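# Bend the rod into an upright arch in the board sockets

## Task

Shape the rod into an arch that stands upright, with one of its ends seated in each of the board's two sockets.

## Robot and tools

Robot: two arms, left_arm and right_arm, each with a two-finger gripper and a wrist camera. Scene frame: origin at table-top height midway between the nominal bases, +x out over the table, +z up, left_arm on the +y side (arm names do not match image sides). Calibrated bases: left_arm at (0, +0.328, +0.010) m, right_arm at (+0.042, -0.292, +0.025) m, each turned by under a degree about z. Each arm reports its hand position (metres) and quat_wxyz in its own base frame. Fixed cameras and the table use the scene frame. The gripper's fingers point along its +z axis and part along its y axis; end_effector_position is the spot between the pads, about 1 cm short of the fingertips. Reported poses may be a few centimetres off, more when reaching far.

Command rows: every moving argument is a row of 14 numbers, all in [-1, 1], one row covering both arms: left_arm dx, dy, dz, rx, ry, rz, opening, then right_arm's same seven. The six pose numbers are an offset, not a pose: measured from that arm's Hand target as it stood when the action or move began, along that Hand target's own axes. Scale: 1.0 = 0.6 m for dx/dy/dz and 180 degrees for rx/ry/rz, which together form one rotation vector. Opening is absolute: +1 fully open (0.094 m), -1 closed. Sending zeros for an arm's six pose numbers re-requests its current Hand target; it does not mean stay wherever the gripper sits. A 0 opening closes the gripper halfway, so to keep a gripper as it is, resend its present opening (see Tool commands).

execute_actions(actions, cameras): actions is a list of actions; each action is a table of up to 15 rows, one per 1/30 s step, and a short table repeats its final row to fill 15 steps. All rows of one action count from the start pose of that action, so sending the same offset again moves further. Images come only when actions is [] or cameras names some; an empty list also reveals fields normally omitted.

move(target, speed, blend, opening_speed, grip_force, blocking, cameras): drives straight-line paths toward one row or a list of up to 15 rows, all offsets from the same starting Hand targets. speed in m/s, 0.002 to 2.9 (default 0.25); rotation limited to twice that in rad/s. blend in m rounds corners of a list; 0 stops at each point. opening_speed: per second on the -1..+1 scale, at least 0.2; use it to close gently. grip_force: newtons per pad, 10 to 50, one value or one per arm; persists; lower values close slowly. blocking=false returns early while the move continues. Paths cap at 10 s, ignore obstacles and the other arm, and grippers lag and overshoot more at speed or near full stretch. Avoid routing a path close to an arm's own base; go around it. The move: line reports the ending (done, off_target, moving, held, fault) and limits (paced = pose clipped, held = steps withheld). done means at rest within 10 mm and 2 degrees; neither done nor off_target says anything about contact.

wait(seconds 0-10): lets time pass holding commands; a running move continues. stop(): brakes the current move. zoom_image(camera, region [x0,y0,x1,y1] pixels, at most 504x504): enlarges part of the newest image of cam_high, cam_low, cam_left_wrist or cam_right_wrist (all 672x504). read_manual(section): licence texts only. finished_scene(scene): ends the scene; the arch must stay in place with the robot not touching it.

Results: Hand target is the last commanded pose after clipping; the gripper often rests short of it, and only a new command closes the gap, so send the remaining distance as an offset. grip_measured reads opening on the command scale, up to about 2.5 mm wide when empty and narrower than a squeezed part. Past first touch, squeeze rises about 1 N per 0.001 and then jumps to the force limit. Release by commanding well above grip_measured. Joint velocities may be reported as within noise. Joint torques include the arm's weight, have per-unit offsets, and joints 1-3 wrap at ±28 N m. Tool commands lists current commands.

Motion limits: each step, commanded orientation is clipped to within 40 degrees of the measured one; position gets priority. Friction and weight leave grippers low, short or tilted, and tiny moves may go nowhere or sideways, so check position and orientation after every move and correct tilt. Near the first joint's axis, small gripper moves can swing the whole arm. A blocked arm keeps pushing until commanded back past its gripper.

Cameras: cam_high and cam_low are fixed; calibration (K, distortion, T_world_to_cam) is given per camera and may be off by a couple of degrees and millimetres; wrist images may lag while moving.

Avoid: dropping the rod or releasing it while it moves, slamming or hard pushing on fixed or heavy things, anything leaving the table, the two grippers or wrist cameras touching or one gripper closing on the other's fingers, strain on camera cables, and motor heat from holding loads, stretching out or pushing at unreachable poses (MOTOR HOT at 75 °C; at 90 °C the arm folds and idles; at 100 °C it collapses). Objects may occasionally be nudged by outside pushes.

Each tool is called after "Emit:" as a command line: name --argument value for each argument, lists and objects as JSON in quotes; but a table of rows of numbers goes row by row, as --pt "numbers of a row", without its own name.

## Session

Emit:
execute_actions --actions '[]'

Scene clock: 0.00 s.
left_arm: end_effector_position=(+0.3758, -0.0191, +0.1021) grip_measured=+1.000 end_effector_quat_wxyz=(+0.628, +0.004, +0.778, -0.002) | right_arm: end_effector_position=(+0.3630, -0.0428, +0.1145) grip_measured=+1.000 end_effector_quat_wxyz=(+0.651, +0.112, +0.747, -0.076)
Joint positions: left_arm=[-0.086 1.557 0.232 1.112 -0.077 -0.015 0.094] | right_arm=[0.012 1.55 0.187 1.215 0.274 0.072 0.094]
Joint velocities: within noise
Joint torques (N m): no reading
Motor temperatures (°C): left_arm=[22 26 31 35 23 23 22] | right_arm=[25 29 36 32 26 24 23]
Heat: left arm: 35 °C; right arm: 36 °C.
Hand target: left_arm +0.3801, -0.0190, +0.1156; +0.645, +0.003, +0.764, -0.001 | right_arm +0.3652, -0.0433, +0.1201; +0.656, +0.114, +0.742, -0.076
Tool commands: left_gripper/opening=+1.0 right_gripper/opening=+1.0

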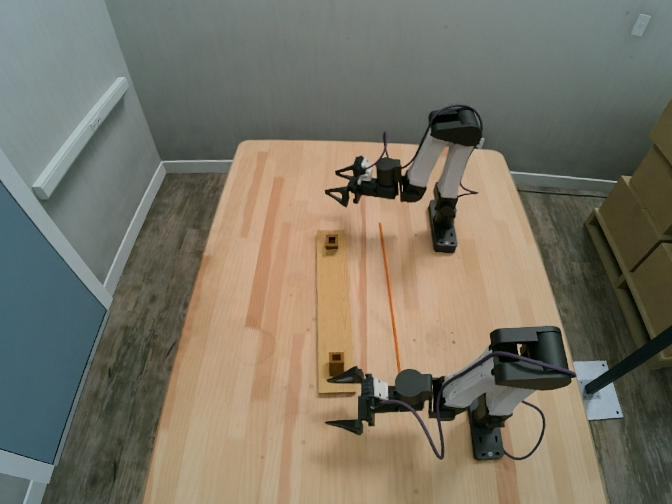

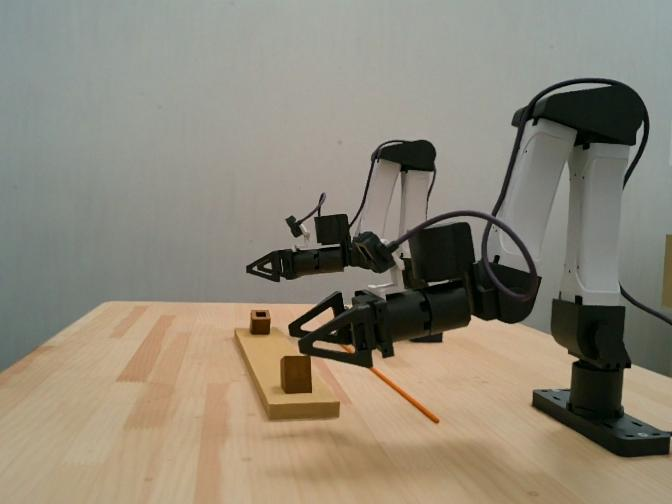

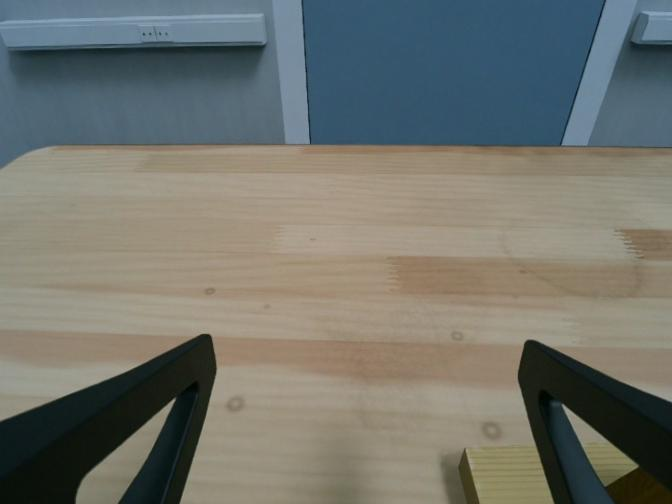

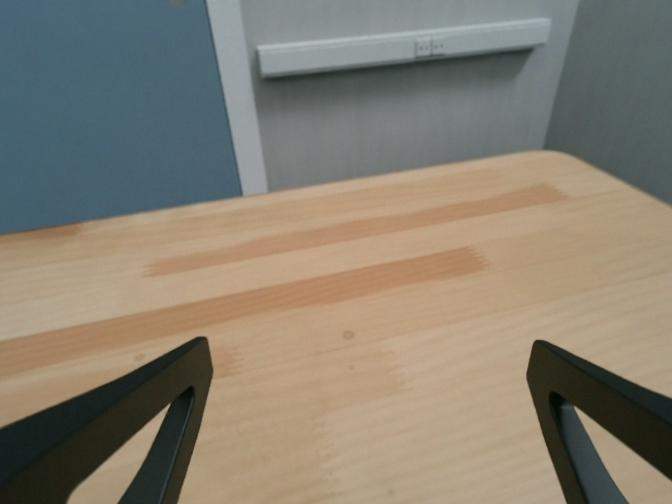

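Emit:
zoom_image --camera "cam_high" --region '[290, 210, 430, 315]'

Emit:
zoom_image --camera "cam_high" --region '[290, 310, 430, 415]'

Emit:
zoom_image --camera "cam_low" --region '[220, 300, 460, 440]'

Scaled by 3.600 from the camera's 672x504 image, which has a finer 960x720 frame.

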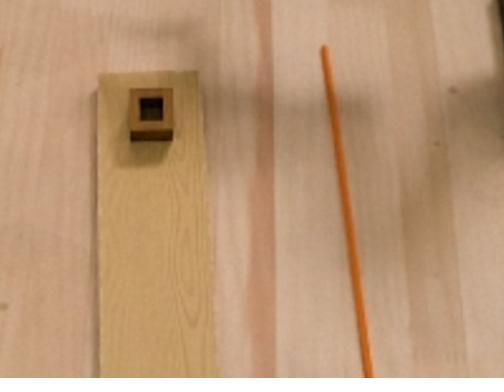

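Scaled by 3.600 from the camera's 672x504 image, which has a finer 960x720 frame.

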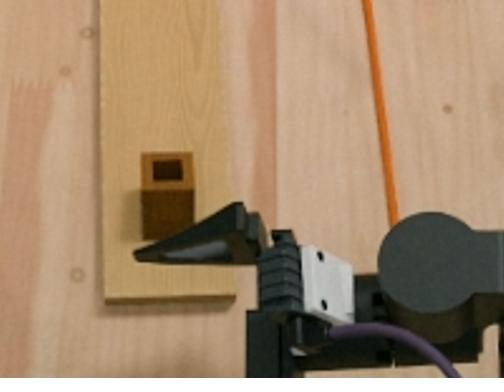

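Scaled by 2.100 from the camera's 672x504 image, which has a finer 960x720 frame.

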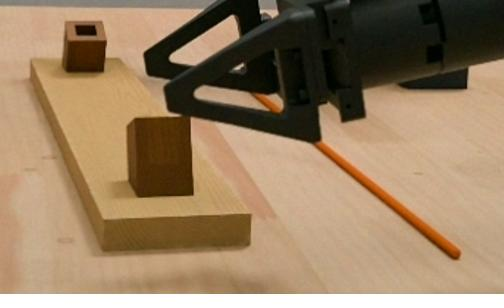

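Emit:
move --target '[0.0062, -0.1218, -0.2802, 0.2677, 0.4382, 0.4591, 1, 0.0337, 0.1073, -0.2958, -0.3474, 0.3738, -0.5871, 1]' --speed 0.3 --cameras '["all"]'

Scene clock: 81.70 s.
left_arm: end_effector_position=(+0.2096, -0.0922, +0.1324) grip_measured=+1.000 end_effector_quat_wxyz=(-0.129, +0.668, +0.725, +0.109) | right_arm: end_effector_position=(+0.2050, +0.0658, +0.1185) grip_measured=+1.000 end_effector_quat_wxyz=(+0.117, +0.722, -0.671, +0.120)
Joint positions: left_arm=[-0.605 1.603 1.327 -1.527 -0.252 0.855 0.094] | right_arm=[0.547 1.487 1.164 -1.414 0.294 -1.071 0.094]
Joint torques (N m): left_arm=[-0.57 -4.82 7.65 -0.09 -0.34 0.23] | right_arm=[0.18 -4.11 8.1 -0.08 0.15 -0.14]
Motor temperatures (°C): left_arm=[22 29 35 44 22 23 22] | right_arm=[25 31 39 38 26 23 22]
Heat: left arm: 44 °C; right arm: 39 °C.
Hand target: left_arm +0.2134, -0.0912, +0.1401; -0.127, +0.673, +0.719, +0.118 | right_arm +0.2105, +0.0666, +0.1250; +0.116, +0.728, -0.663, +0.128
Off the commanded pose: left_arm 0.009 m, 1 deg | right_arm 0.009 m, 2 deg.
move: done
camera_calibration:
cam_left_wrist: T_world_to_cam=[[-0.997972, -0.0570853, -0.0281518, 0.216813], [-0.0600762, 0.698692, 0.712896, 0.0177532], [-0.0210265, 0.713142, -0.700704, 0.281595], [0, 0, 0, 1]] pos_world=[0.223361, -0.200844, 0.190762]
cam_right_wrist: T_world_to_cam=[[0.998287, 0.0432343, -0.0394227, -0.194631], [0.0583439, -0.684924, 0.726275, -0.0213959], [0.00439838, -0.72733, -0.686273, 0.248873], [0, 0, 0, 1]] pos_world=[0.194451, 0.174773, 0.178662]

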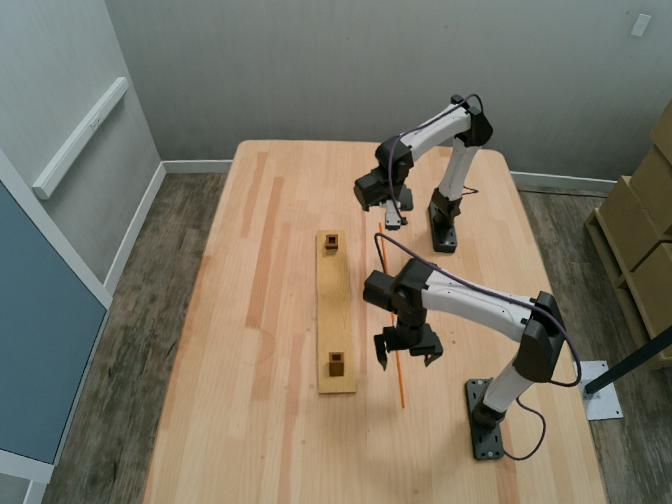

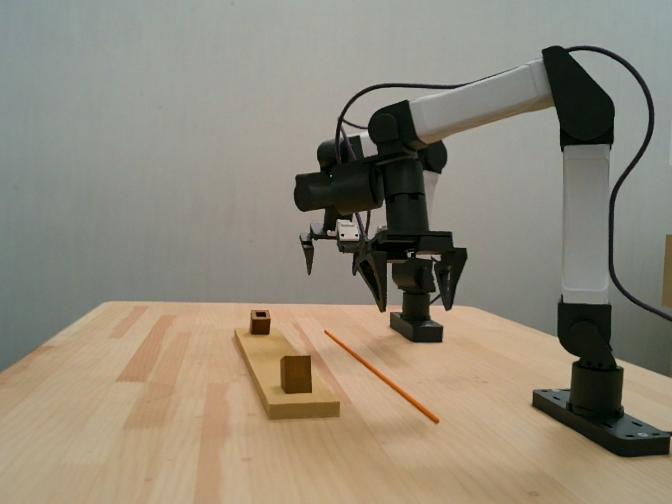

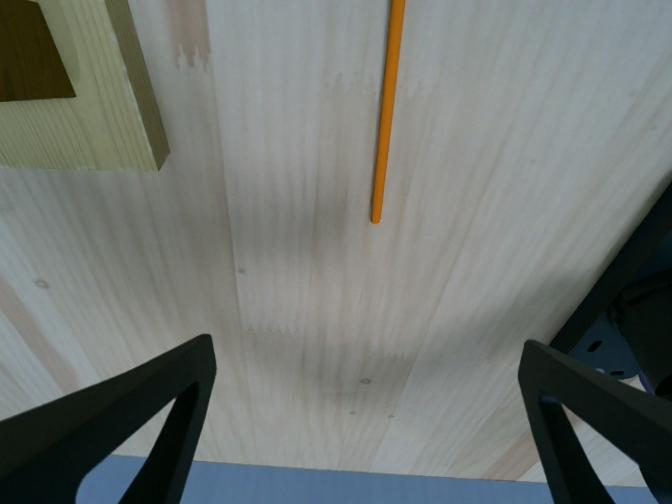

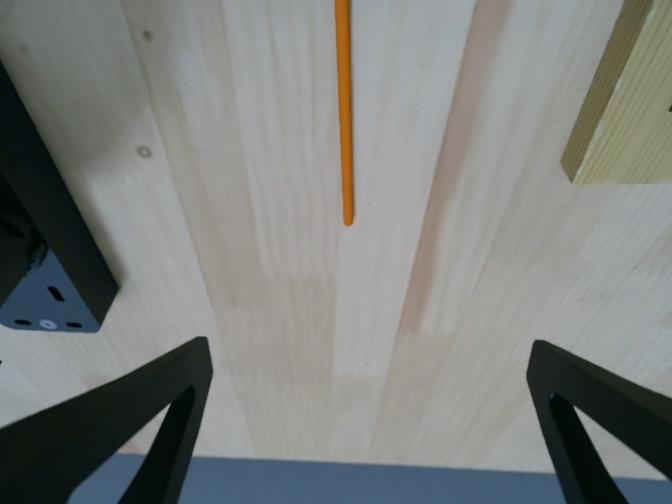

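Emit:
move --target '[-0.0915, 0.1745, -0.1042, -0.2946, -0.3123, -0.4344, 1, -0.027, -0.1577, -0.0808, 0.2962, -0.3077, 0.44, 1]' --speed 0.3 --cameras '["all"]'

Scene clock: 98.50 s.
left_arm: end_effector_position=(+0.3185, -0.1550, +0.1696) grip_measured=+1.000 end_effector_quat_wxyz=(+0.542, +0.090, +0.821, +0.153) | right_arm: end_effector_position=(+0.3006, +0.1069, +0.1633) grip_measured=+1.000 end_effector_quat_wxyz=(+0.561, -0.141, +0.809, -0.109)
Joint positions: left_arm=[-0.853 1.288 0.686 -0.042 -0.916 -0.153 0.094] | right_arm=[0.676 0.959 0.423 0.086 0.645 -0.082 0.094]
Joint torques (N m): left_arm=[-0.65 -3.28 6.43 2.28 -0.58 0.07] | right_arm=[0.28 -1.17 6.13 2.77 0.2 0.28]
Heat: left arm: 41 °C; right arm: 41 °C.
Hand target: left_arm +0.3227, -0.1570, +0.1800; +0.563, +0.067, +0.811, +0.144 | right_arm +0.3016, +0.1072, +0.1652; +0.571, -0.124, +0.804, -0.105
Off the commanded pose: left_arm 0.011 m, 4 deg | right_arm 0.002 m, 2 deg.
move: off_target (left_arm)
camera_calibration:
cam_left_wrist: T_world_to_cam=[[0.0590276, -0.924635, -0.376252, -0.0890991], [-0.758424, 0.203534, -0.619167, 0.413221], [0.649083, 0.321906, -0.689251, 0.0787038], [0, 0, 0, 1]] pos_world=[0.267571, -0.191824, 0.276576]
cam_right_wrist: T_world_to_cam=[[0.13541, -0.942002, 0.307078, 0.0180353], [-0.724575, -0.305538, -0.617768, 0.382895], [0.675763, -0.13885, -0.723924, 0.0506023], [0, 0, 0, 1]] pos_world=[0.240799, 0.141004, 0.267634]

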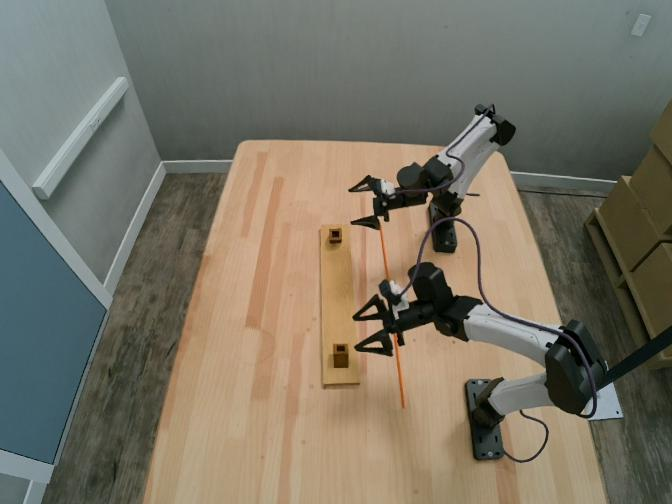

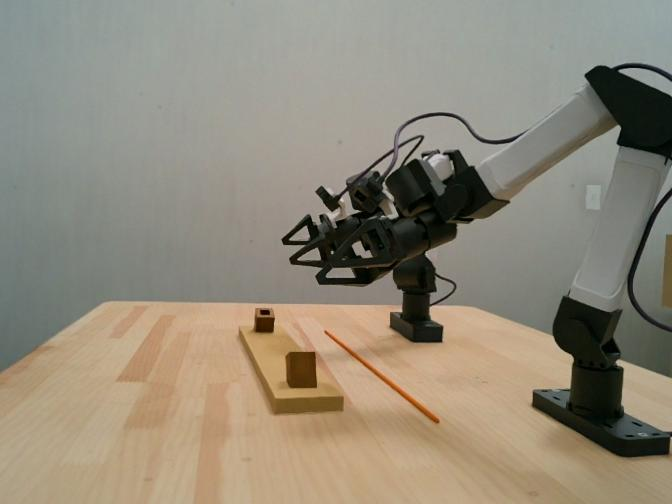

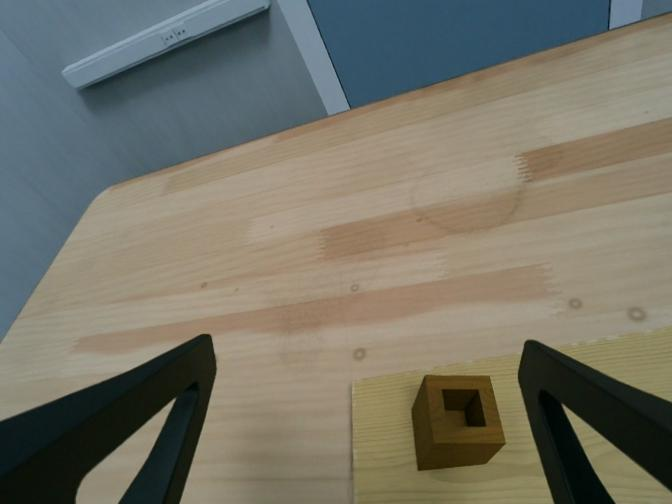

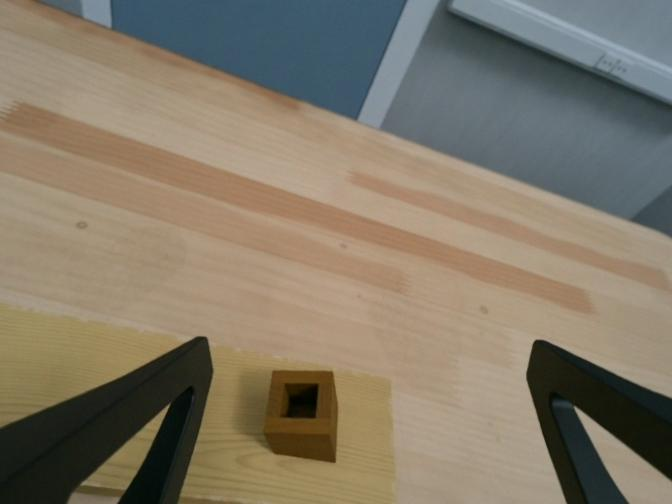

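Emit:
zoom_image --camera "cam_left_wrist" --region '[340, 340, 580, 504]'

Emit:
zoom_image --camera "cam_right_wrist" --region '[190, 340, 430, 504]'

Emit:
zoom_image --camera "cam_low" --region '[220, 290, 460, 440]'

Scaled by 2.100 from the camera's 672x504 image, which has a finer 960x720 frame.

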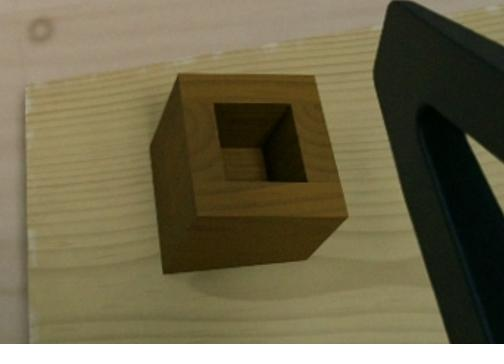

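Scaled by 2.100 from the camera's 672x504 image, which has a finer 960x720 frame.

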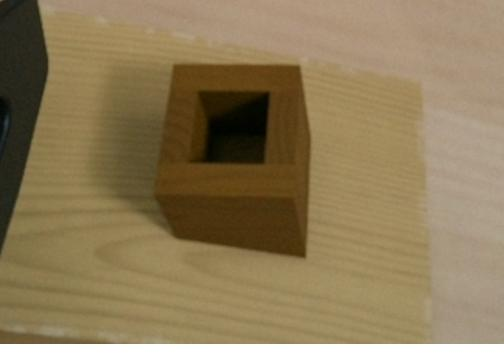

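Scaled by 2.100 from the camera's 672x504 image, which has a finer 960x720 frame.

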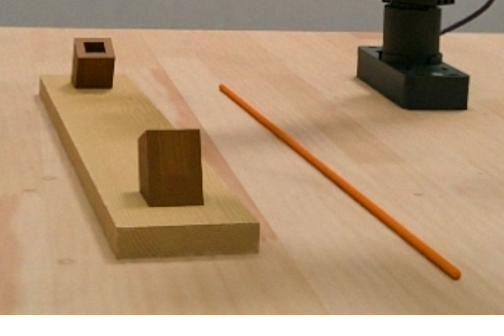

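Emit:
zoom_image --camera "cam_high" --region '[300, 215, 420, 305]'

Emit:
zoom_image --camera "cam_high" --region '[300, 325, 420, 415]'

Scaled by 4.200 from the camera's 672x504 image, which has a finer 960x720 frame.

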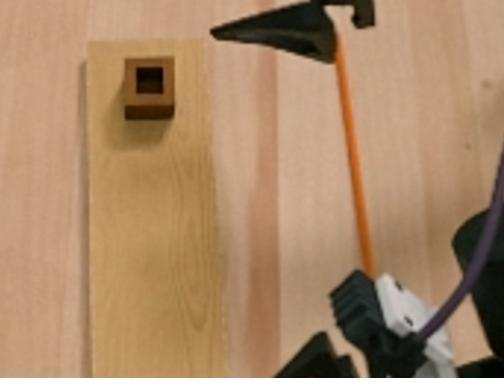

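Scaled by 4.200 from the camera's 672x504 image, which has a finer 960x720 frame.

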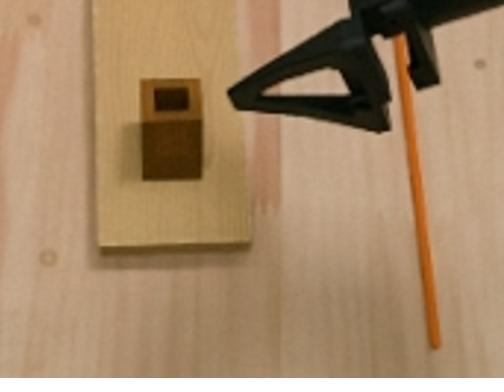

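Emit:
move --target '[0.2392, 0.0660, -0.1215, 0.3216, 0.2765, 0.4115, 0.1, 0.2187, -0.0189, -0.1027, -0.3229, 0.2743, -0.4138, 0.1]' --speed 0.3 --cameras '["all"]'

Scene clock: 140.80 s.
left_arm: end_effector_position=(+0.1967, -0.0885, +0.0813) grip_measured=+0.103 end_effector_quat_wxyz=(-0.084, +0.679, +0.725, +0.075) | right_arm: end_effector_position=(+0.1955, +0.0547, +0.0646) grip_measured=+0.102 end_effector_quat_wxyz=(+0.073, +0.728, -0.678, +0.067)
Joint positions: left_arm=[-0.566 1.498 1.048 -1.26 -0.178 0.927 0.052] | right_arm=[0.427 1.409 0.907 -1.153 0.18 -1.208 0.052]
Joint torques (N m): left_arm=[-0.13 -4.05 7.73 0.11 -0.02 0.25] | right_arm=[0.29 -3.47 8.31 0.08 0.05 -0.15]
Motor temperatures (°C): left_arm=[22 28 38 43 23 23 22] | right_arm=[25 28 42 43 26 23 22]
Heat: left arm: 43 °C; right arm: 43 °C.
Hand target: left_arm +0.2013, -0.0920, +0.0877; -0.076, +0.684, +0.722, +0.072 | right_arm +0.2028, +0.0561, +0.0715; +0.070, +0.736, -0.669, +0.077
Off the commanded pose: left_arm 0.009 m, 1 deg | right_arm 0.010 m, 2 deg.
move: done
camera_calibration:
cam_left_wrist: T_world_to_cam=[[-0.99829, -0.0434969, -0.0390593, 0.204867], [-0.0583843, 0.775874, 0.628181, 0.0642439], [0.00298117, 0.629387, -0.777086, 0.236955], [0, 0, 0, 1]] pos_world=[0.207561, -0.190071, 0.15178]
cam_right_wrist: T_world_to_cam=[[0.997671, 0.0475001, -0.0489473, -0.186244], [0.0676836, -0.77814, 0.624433, 0.0205512], [-0.00842728, -0.626292, -0.779543, 0.206975], [0, 0, 0, 1]] pos_world=[0.186164, 0.154465, 0.139397]

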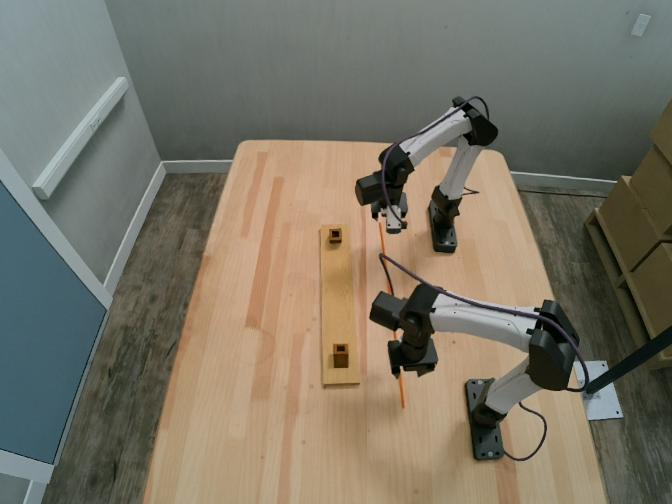

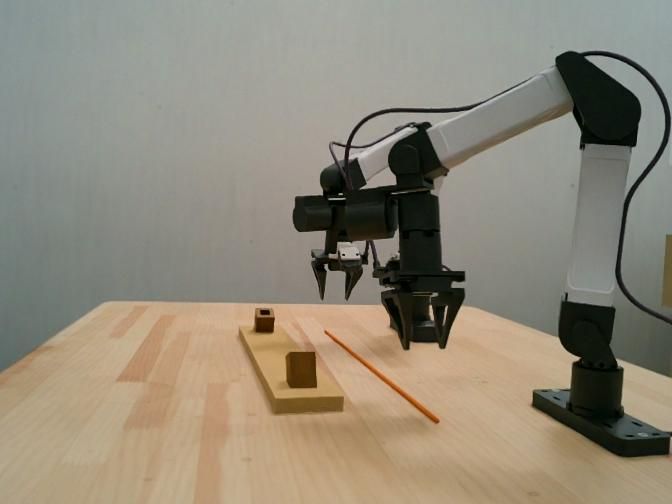

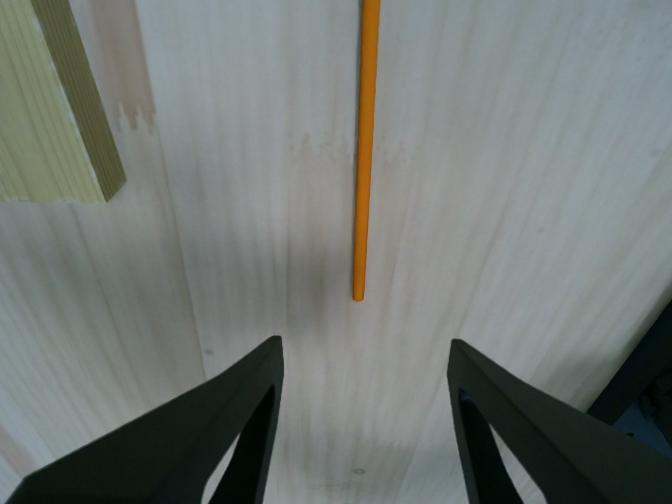

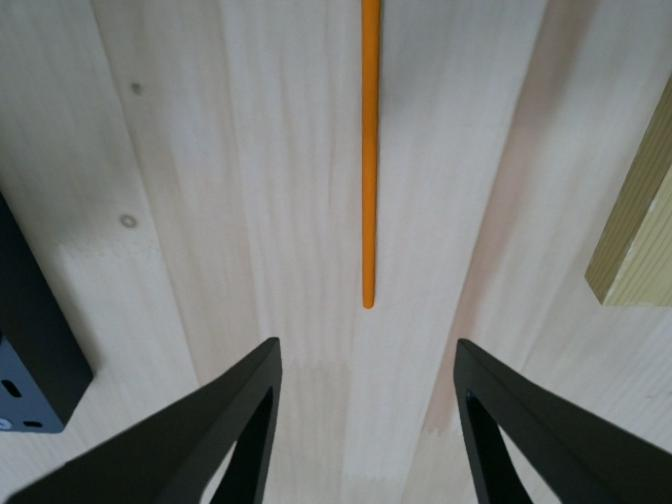

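Emit:
move --target '[-0.0338, 0.0012, 0.1058, 0, 0, 0, 0.1, -0.0238, -0.0043, 0.1050, 0, 0, 0, 0.1]' --speed 0.12 --cameras '["all"]'

Scene clock: 155.80 s.
left_arm: end_effector_position=(+0.1987, -0.0914, +0.0222) grip_measured=+0.103 end_effector_quat_wxyz=(-0.090, +0.682, +0.722, +0.074) | right_arm: end_effector_position=(+0.2031, +0.0582, +0.0100) grip_measured=+0.102 end_effector_quat_wxyz=(+0.069, +0.728, -0.678, +0.069)
Joint positions: left_arm=[-0.573 1.601 0.898 -1.019 -0.178 0.927 0.052] | right_arm=[0.427 1.52 0.772 -0.897 0.18 -1.208 0.052]
Joint torques (N m): left_arm=[-0.7 -4.42 5.09 0.42 0 0.05] | right_arm=[0.17 -3.95 4.52 0.48 0.05 -0.15]
Heat: left arm: 40 °C; right arm: 42 °C.
Hand target: left_arm +0.2024, -0.0986, +0.0214; -0.076, +0.684, +0.722, +0.072 | right_arm +0.2053, +0.0573, +0.0069; +0.070, +0.736, -0.669, +0.077
Off the commanded pose: left_arm 0.008 m, 2 deg | right_arm 0.004 m, 2 deg.
move: done
camera_calibration:
cam_left_wrist: T_world_to_cam=[[-0.998886, -0.0371944, -0.0290236, 0.204982], [-0.0471638, 0.772021, 0.633844, 0.101027], [-0.00116864, 0.634507, -0.772916, 0.194007], [0, 0, 0, 1]] pos_world=[0.209746, -0.19347, 0.0918646]
cam_right_wrist: T_world_to_cam=[[0.998045, 0.0476458, -0.0404362, -0.196845], [0.062462, -0.780512, 0.622012, 0.0579791], [-0.0019247, -0.623322, -0.781963, 0.16513], [0, 0, 0, 1]] pos_world=[0.193157, 0.157562, 0.0851024]

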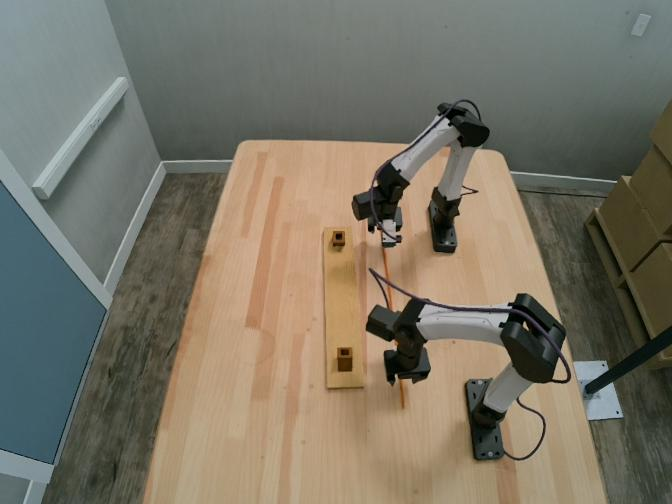

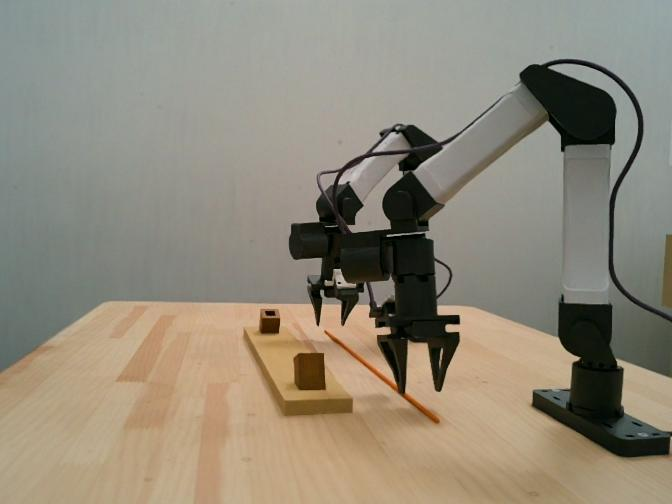

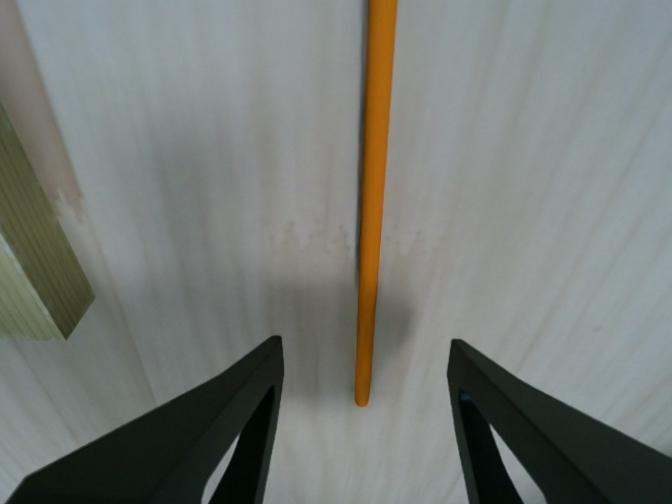

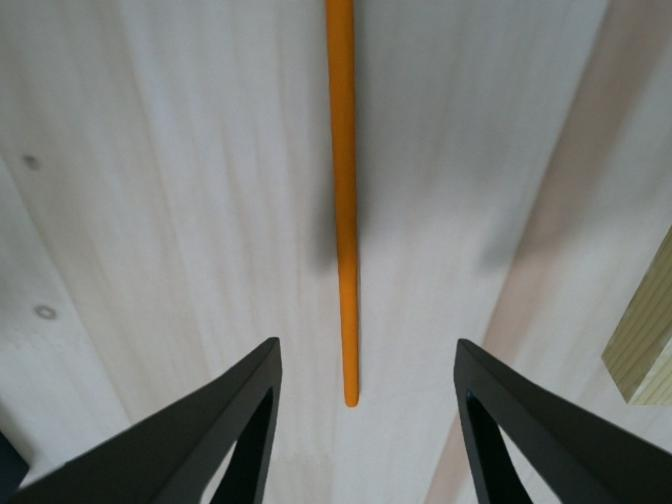

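Emit:
move --target '[-0.0124, -0.0004, 0.0263, 0, 0, 0, 0.1, -0.006, 0.0083, 0.0243, 0, 0, 0, 0.1]' --speed 0.08 --cameras '["cam_low", "cam_left_wrist", "cam_right_wrist"]'

Scene clock: 164.30 s.
left_arm: end_effector_position=(+0.1987, -0.0953, +0.0054) grip_measured=+0.103 end_effector_quat_wxyz=(-0.090, +0.683, +0.721, +0.074) | right_arm: end_effector_position=(+0.1990, +0.0570, -0.0050) grip_measured=+0.102 end_effector_quat_wxyz=(+0.069, +0.729, -0.677, +0.069)
Joint positions: left_arm=[-0.586 1.644 0.867 -0.949 -0.177 0.916 0.052] | right_arm=[0.43 1.54 0.722 -0.828 0.18 -1.208 0.052]
Joint torques (N m): left_arm=[-0.7 -4.57 4.85 0.43 0 0.03] | right_arm=[0.31 -3.92 4.23 0.44 0.04 -0.04]
Motor temperatures (°C): left_arm=[22 28 36 39 22 23 22] | right_arm=[25 29 41 38 26 23 22]
Heat: left arm: 39 °C; right arm: 41 °C.
Hand target: left_arm +0.2024, -0.1026, +0.0044; -0.076, +0.684, +0.722, +0.072 | right_arm +0.2003, +0.0573, -0.0081; +0.070, +0.736, -0.669, +0.077
Off the commanded pose: left_arm 0.008 m, 2 deg | right_arm 0.003 m, 2 deg.
move: done
camera_calibration:
cam_left_wrist: T_world_to_cam=[[-0.999024, -0.0340902, -0.0280845, 0.204611], [-0.0441688, 0.771709, 0.63444, 0.114082], [0.0000448953, 0.635062, -0.772462, 0.183303], [0, 0, 0, 1]] pos_world=[0.209442, -0.197472, 0.0749631]
cam_right_wrist: T_world_to_cam=[[0.997836, 0.0507249, -0.0418432, -0.193456], [0.0657476, -0.779922, 0.622414, 0.0660429], [-0.00106261, -0.623818, -0.781569, 0.152517], [0, 0, 0, 1]] pos_world=[0.188857, 0.156464, 0.0700015]
Images, in order (width x height): cam_low 672x504, cam_left_wrist 672x504, cam_right_wrist 672x504.

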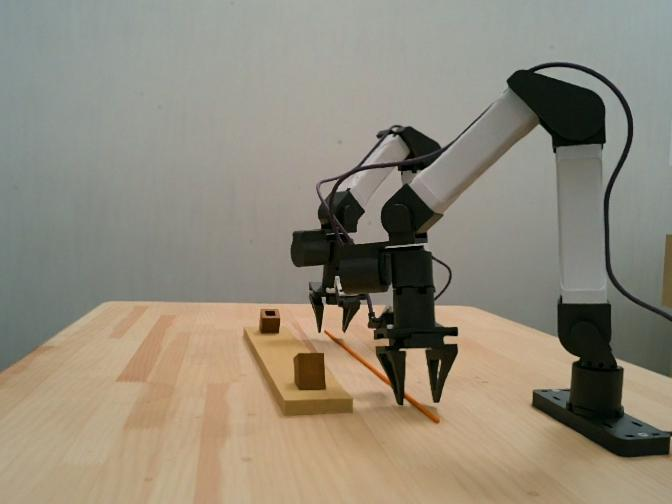

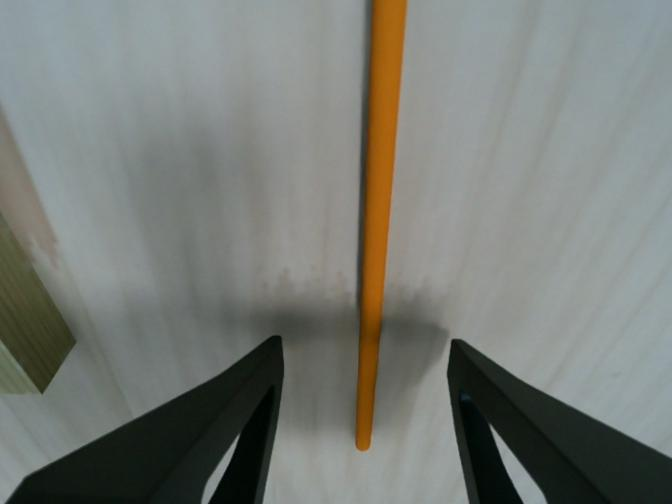

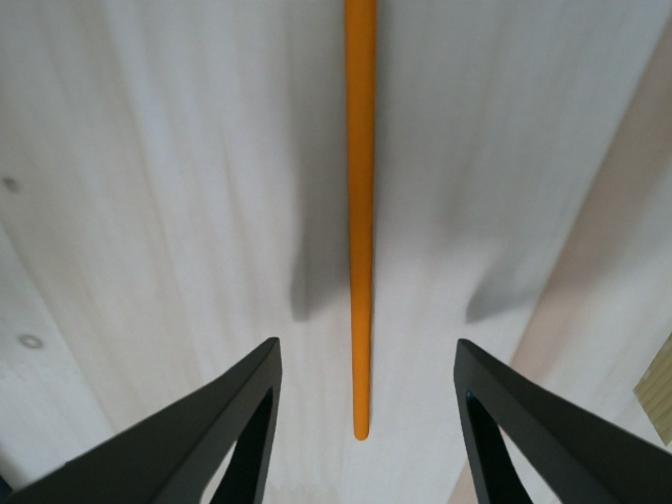

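Emit:
move --target '[-0.0021, 0, 0.0101, 0, 0, 0, 0.1, -0.002, 0.0013, 0.0089, 0, 0, 0, 0.1]' --speed 0.03 --cameras '["cam_low", "cam_left_wrist", "cam_right_wrist"]'

Scene clock: 170.10 s.
left_arm: end_effector_position=(+0.1979, -0.0948, +0.0010) grip_measured=+0.103 end_effector_quat_wxyz=(-0.092, +0.683, +0.721, +0.074) | right_arm: end_effector_position=(+0.1980, +0.0566, -0.0107) grip_measured=+0.102 end_effector_quat_wxyz=(+0.070, +0.729, -0.677, +0.069)
Joint positions: left_arm=[-0.586 1.653 0.856 -0.932 -0.177 0.916 0.052] | right_arm=[0.43 1.553 0.707 -0.802 0.18 -1.208 0.052]
Joint torques (N m): left_arm=[-0.7 -4.36 4.56 0.51 0 0.04] | right_arm=[0.43 -3.93 4.11 0.48 0.04 -0.03]
Heat: left arm: 38 °C; right arm: 41 °C.
Hand target: left_arm +0.2024, -0.1025, -0.0018; -0.076, +0.684, +0.722, +0.072 | right_arm +0.1995, +0.0573, -0.0135; +0.070, +0.736, -0.669, +0.077
Off the commanded pose: left_arm 0.009 m, 2 deg | right_arm 0.003 m, 2 deg.
move: done
camera_calibration:
cam_left_wrist: T_world_to_cam=[[-0.999096, -0.0339924, -0.0255207, 0.20375], [-0.0424617, 0.770631, 0.635865, 0.115933], [-0.00194753, 0.636374, -0.771378, 0.180168], [0, 0, 0, 1]] pos_world=[0.208839, -0.19707, 0.0704592]
cam_right_wrist: T_world_to_cam=[[0.997779, 0.0506648, -0.0432343, -0.192768], [0.0665696, -0.779528, 0.62282, 0.0690899], [-0.00214729, -0.624315, -0.781169, 0.148067], [0, 0, 0, 1]] pos_world=[0.188058, 0.156064, 0.0643006]
Images, in order (width x height): cam_low 672x504, cam_left_wrist 672x504, cam_right_wrist 672x504.

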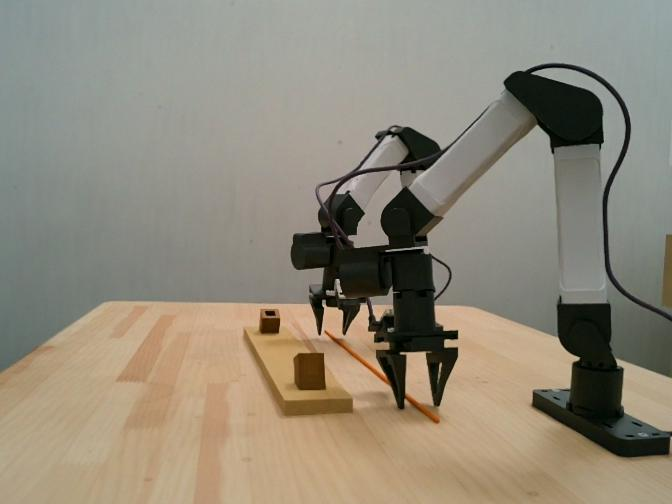

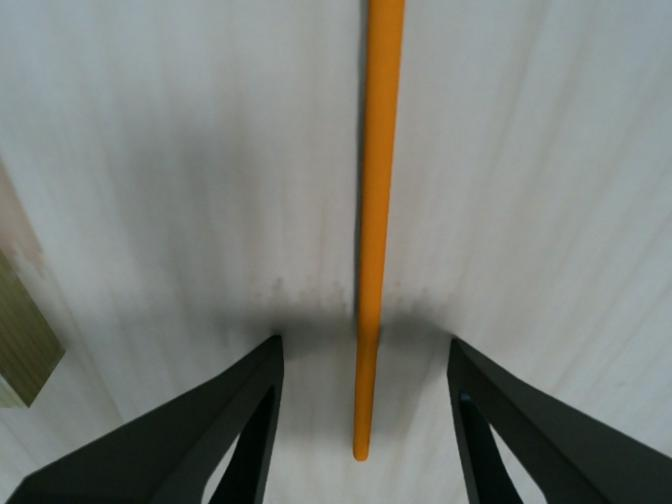

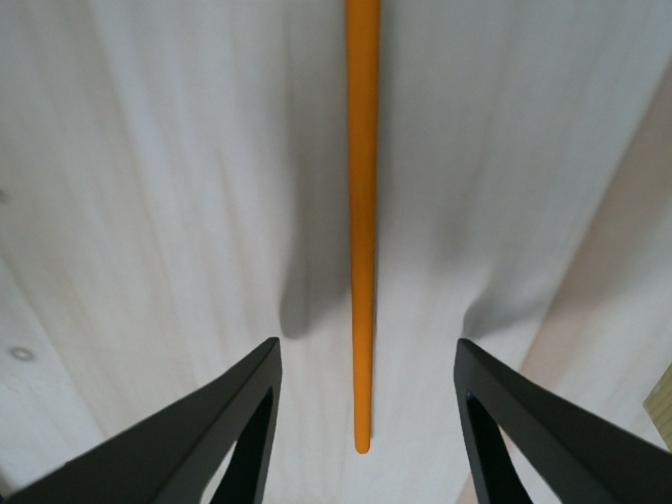

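Emit:
zoom_image --camera "cam_right_wrist" --region '[230, 280, 530, 500]'

Emit:
zoom_image --camera "cam_left_wrist" --region '[230, 280, 530, 500]'

Emit:
zoom_image --camera "cam_low" --region '[290, 290, 470, 430]'

Scaled by 1.680 from the camera's 672x504 image, which has a finer 960x720 frame.

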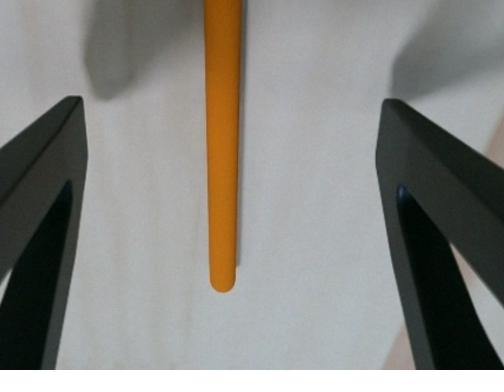

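Scaled by 1.680 from the camera's 672x504 image, which has a finer 960x720 frame.

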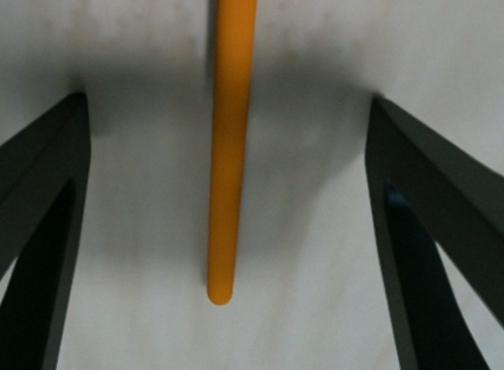

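Scaled by 2.800 from the camera's 672x504 image, which has a finer 960x720 frame.

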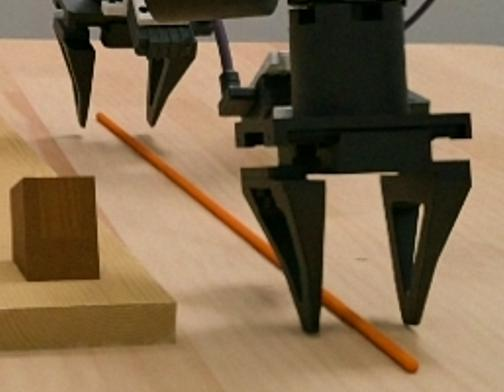

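Emit:
move --target '[0, 0, 0, 0, 0, 0, 0.1, -0.0010, 0.0, 0.0052, 0, 0, 0, 0.1]' --speed 0.03 --cameras '["cam_low", "cam_right_wrist"]'

Emit:
zoom_image --camera "cam_right_wrist" --region '[230, 280, 530, 500]'

Emit:
zoom_image --camera "cam_low" --region '[290, 280, 410, 370]'

Scene clock: 175.07 s.
left_arm: end_effector_position=(+0.1979, -0.0948, +0.0010) grip_measured=+0.103 end_effector_quat_wxyz=(-0.092, +0.683, +0.721, +0.074) | right_arm: end_effector_position=(+0.1987, +0.0569, -0.0135) grip_measured=+0.102 end_effector_quat_wxyz=(+0.068, +0.729, -0.677, +0.069)
Joint positions: left_arm=[-0.586 1.653 0.856 -0.932 -0.177 0.916 0.052] | right_arm=[0.43 1.56 0.7 -0.785 0.18 -1.208 0.052]
Joint torques (N m): left_arm=[-0.7 -4.36 4.55 0.51 0 0.04] | right_arm=[0.4 -3.97 4.1 0.47 0.03 -0.02]
Heat: left arm: 38 °C; right arm: 41 °C.
Hand target: left_arm +0.2024, -0.1025, -0.0018; -0.076, +0.684, +0.722, +0.072 | right_arm +0.1995, +0.0572, -0.0167; +0.070, +0.736, -0.669, +0.077
Off the commanded pose: left_arm 0.009 m, 2 deg | right_arm 0.003 m, 2 deg.
move: done
camera_calibration:
cam_right_wrist: T_world_to_cam=[[0.997897, 0.0507043, -0.0403915, -0.193499], [0.0648259, -0.780322, 0.622009, 0.0714639], [0.0000201804, -0.623319, -0.781967, 0.145491], [0, 0, 0, 1]] pos_world=[0.188456, 0.156263, 0.0615024]
Images, in order (width x height): cam_low 672x504, cam_right_wrist 672x504.

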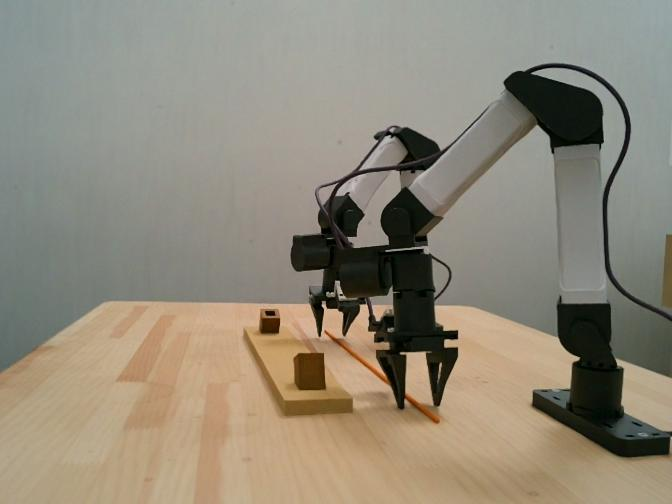

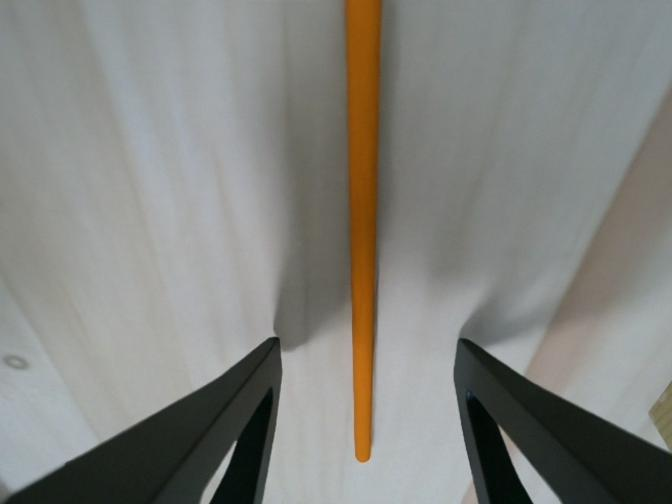

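Scaled by 1.680 from the camera's 672x504 image, which has a finer 960x720 frame.

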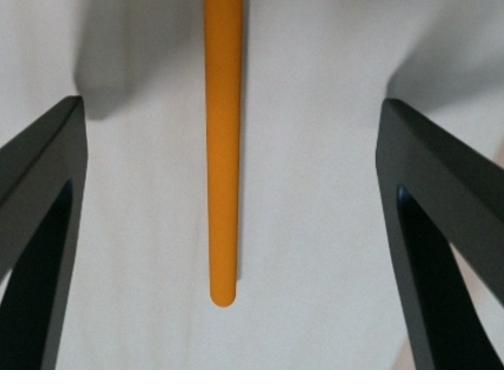

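Scaled by 4.200 from the camera's 672x504 image, which has a finer 960x720 frame.

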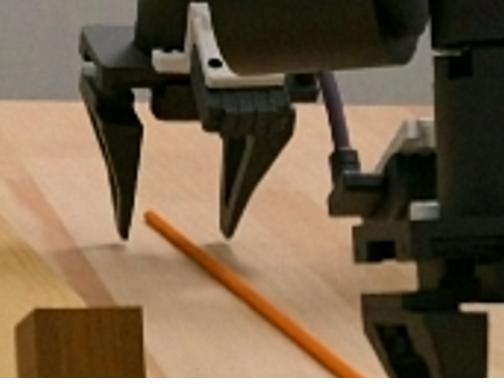

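Emit:
move --target '[0, 0, 0.0015, 0, 0, 0, 0.1, -0.0005, 0.0, 0.0028, 0, 0, 0, 0.1]' --speed 0.03

Emit:
move --target '[0, 0, 0, 0, 0, 0, -1, 0, 0, 0, 0, 0, 0, -1]' --opening_speed 0.5 --cameras '["all"]'

Scene clock: 177.37 s.
left_arm: end_effector_position=(+0.1982, -0.0950, +0.0010) grip_measured=+0.103 end_effector_quat_wxyz=(-0.091, +0.683, +0.721, +0.074) | right_arm: end_effector_position=(+0.2004, +0.0577, -0.0137) grip_measured=+0.102 end_effector_quat_wxyz=(+0.065, +0.729, -0.677, +0.071)
Joint positions: left_arm=[-0.586 1.653 0.856 -0.93 -0.177 0.916 0.052] | right_arm=[0.43 1.56 0.7 -0.778 0.18 -1.208 0.052]
Joint torques (N m): left_arm=[-0.66 -4.23 4.34 0.55 0 0.05] | right_arm=[0.39 -3.58 3.79 0.5 0.04 -0.02]
Heat: left arm: 38 °C; right arm: 40 °C.
Hand target: left_arm +0.2024, -0.1024, -0.0027; -0.076, +0.684, +0.722, +0.072 | right_arm +0.1995, +0.0572, -0.0184; +0.070, +0.736, -0.669, +0.077
Off the commanded pose: left_arm 0.009 m, 2 deg | right_arm 0.005 m, 2 deg.
move: done

Scene clock: 180.40 s.
left_arm: end_effector_position=(+0.2011, -0.0960, +0.0007) grip_measured=-0.865 end_effector_quat_wxyz=(-0.086, +0.683, +0.722, +0.077) | right_arm: end_effector_position=(+0.2008, +0.0572, -0.0118) grip_measured=-0.992 end_effector_quat_wxyz=(+0.069, +0.734, -0.671, +0.079)
Joint positions: left_arm=[-0.586 1.653 0.856 -0.918 -0.181 0.916 0.006] | right_arm=[0.443 1.557 0.703 -0.785 0.199 -1.211 0]
Joint torques (N m): left_arm=[-0.66 -4.25 4.34 0.45 0 0.04] | right_arm=[-0.1 -3.22 3.62 0.59 -0.08 -0.03]
Heat: left arm: 38 °C; right arm: 40 °C.
Hand target: left_arm +0.2024, -0.1024, -0.0027; -0.076, +0.684, +0.722, +0.072 | right_arm +0.1995, +0.0572, -0.0184; +0.070, +0.736, -0.669, +0.077
Off the commanded pose: left_arm 0.007 m, 1 deg | right_arm 0.007 m, 0 deg.
move: done
camera_calibration:
cam_left_wrist: T_world_to_cam=[[-0.998664, -0.0333628, -0.0394609, 0.20695], [-0.0508094, 0.77312, 0.632221, 0.119162], [0.00941536, 0.633381, -0.773782, 0.178016], [0, 0, 0, 1]] pos_world=[0.211052, -0.197974, 0.0705749]
cam_right_wrist: T_world_to_cam=[[0.997358, 0.0667872, -0.0285779, -0.196292], [0.0697457, -0.770333, 0.633816, 0.069013], [0.0203163, -0.634135, -0.772956, 0.143678], [0, 0, 0, 1]] pos_world=[0.188041, 0.157384, 0.0617055]

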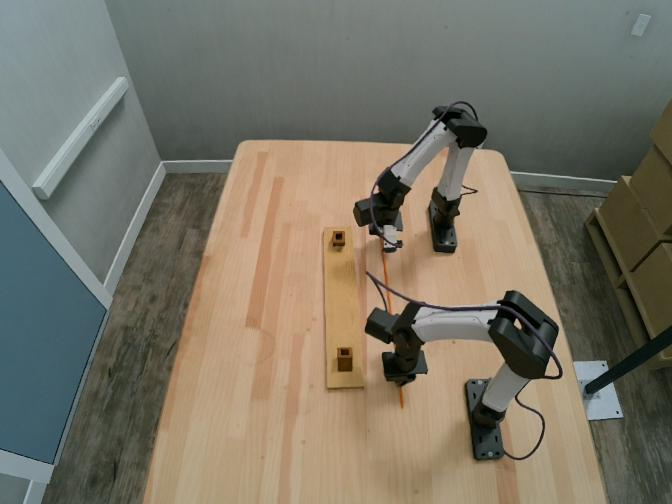

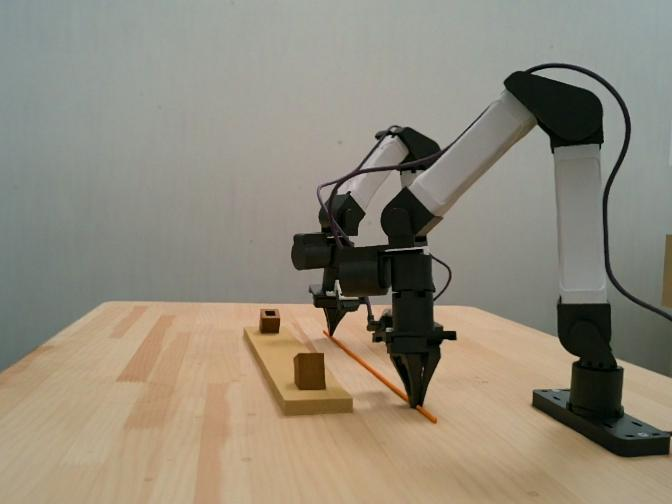

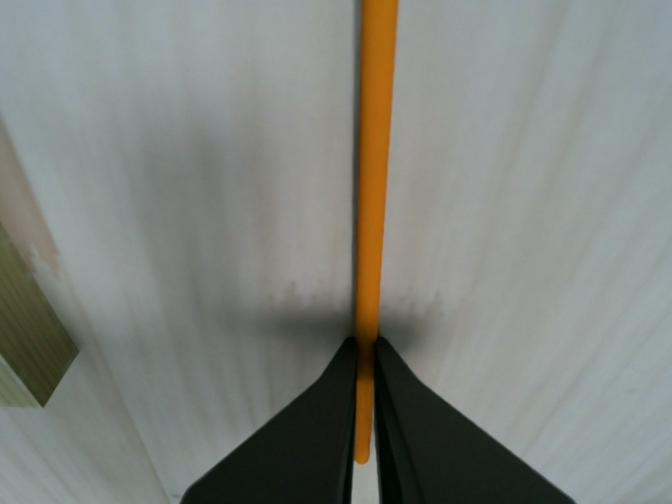

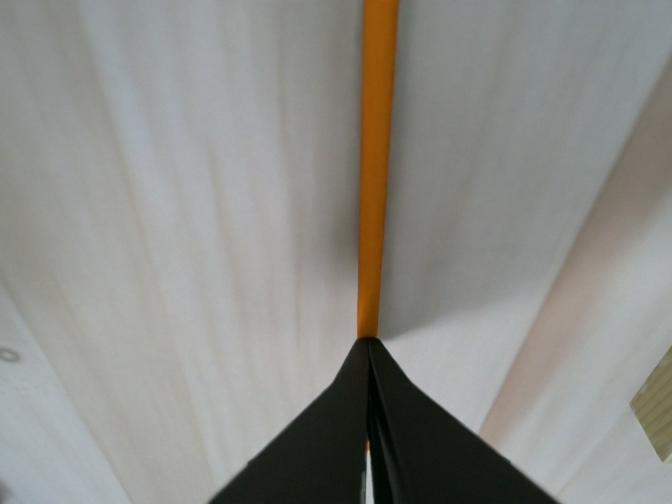

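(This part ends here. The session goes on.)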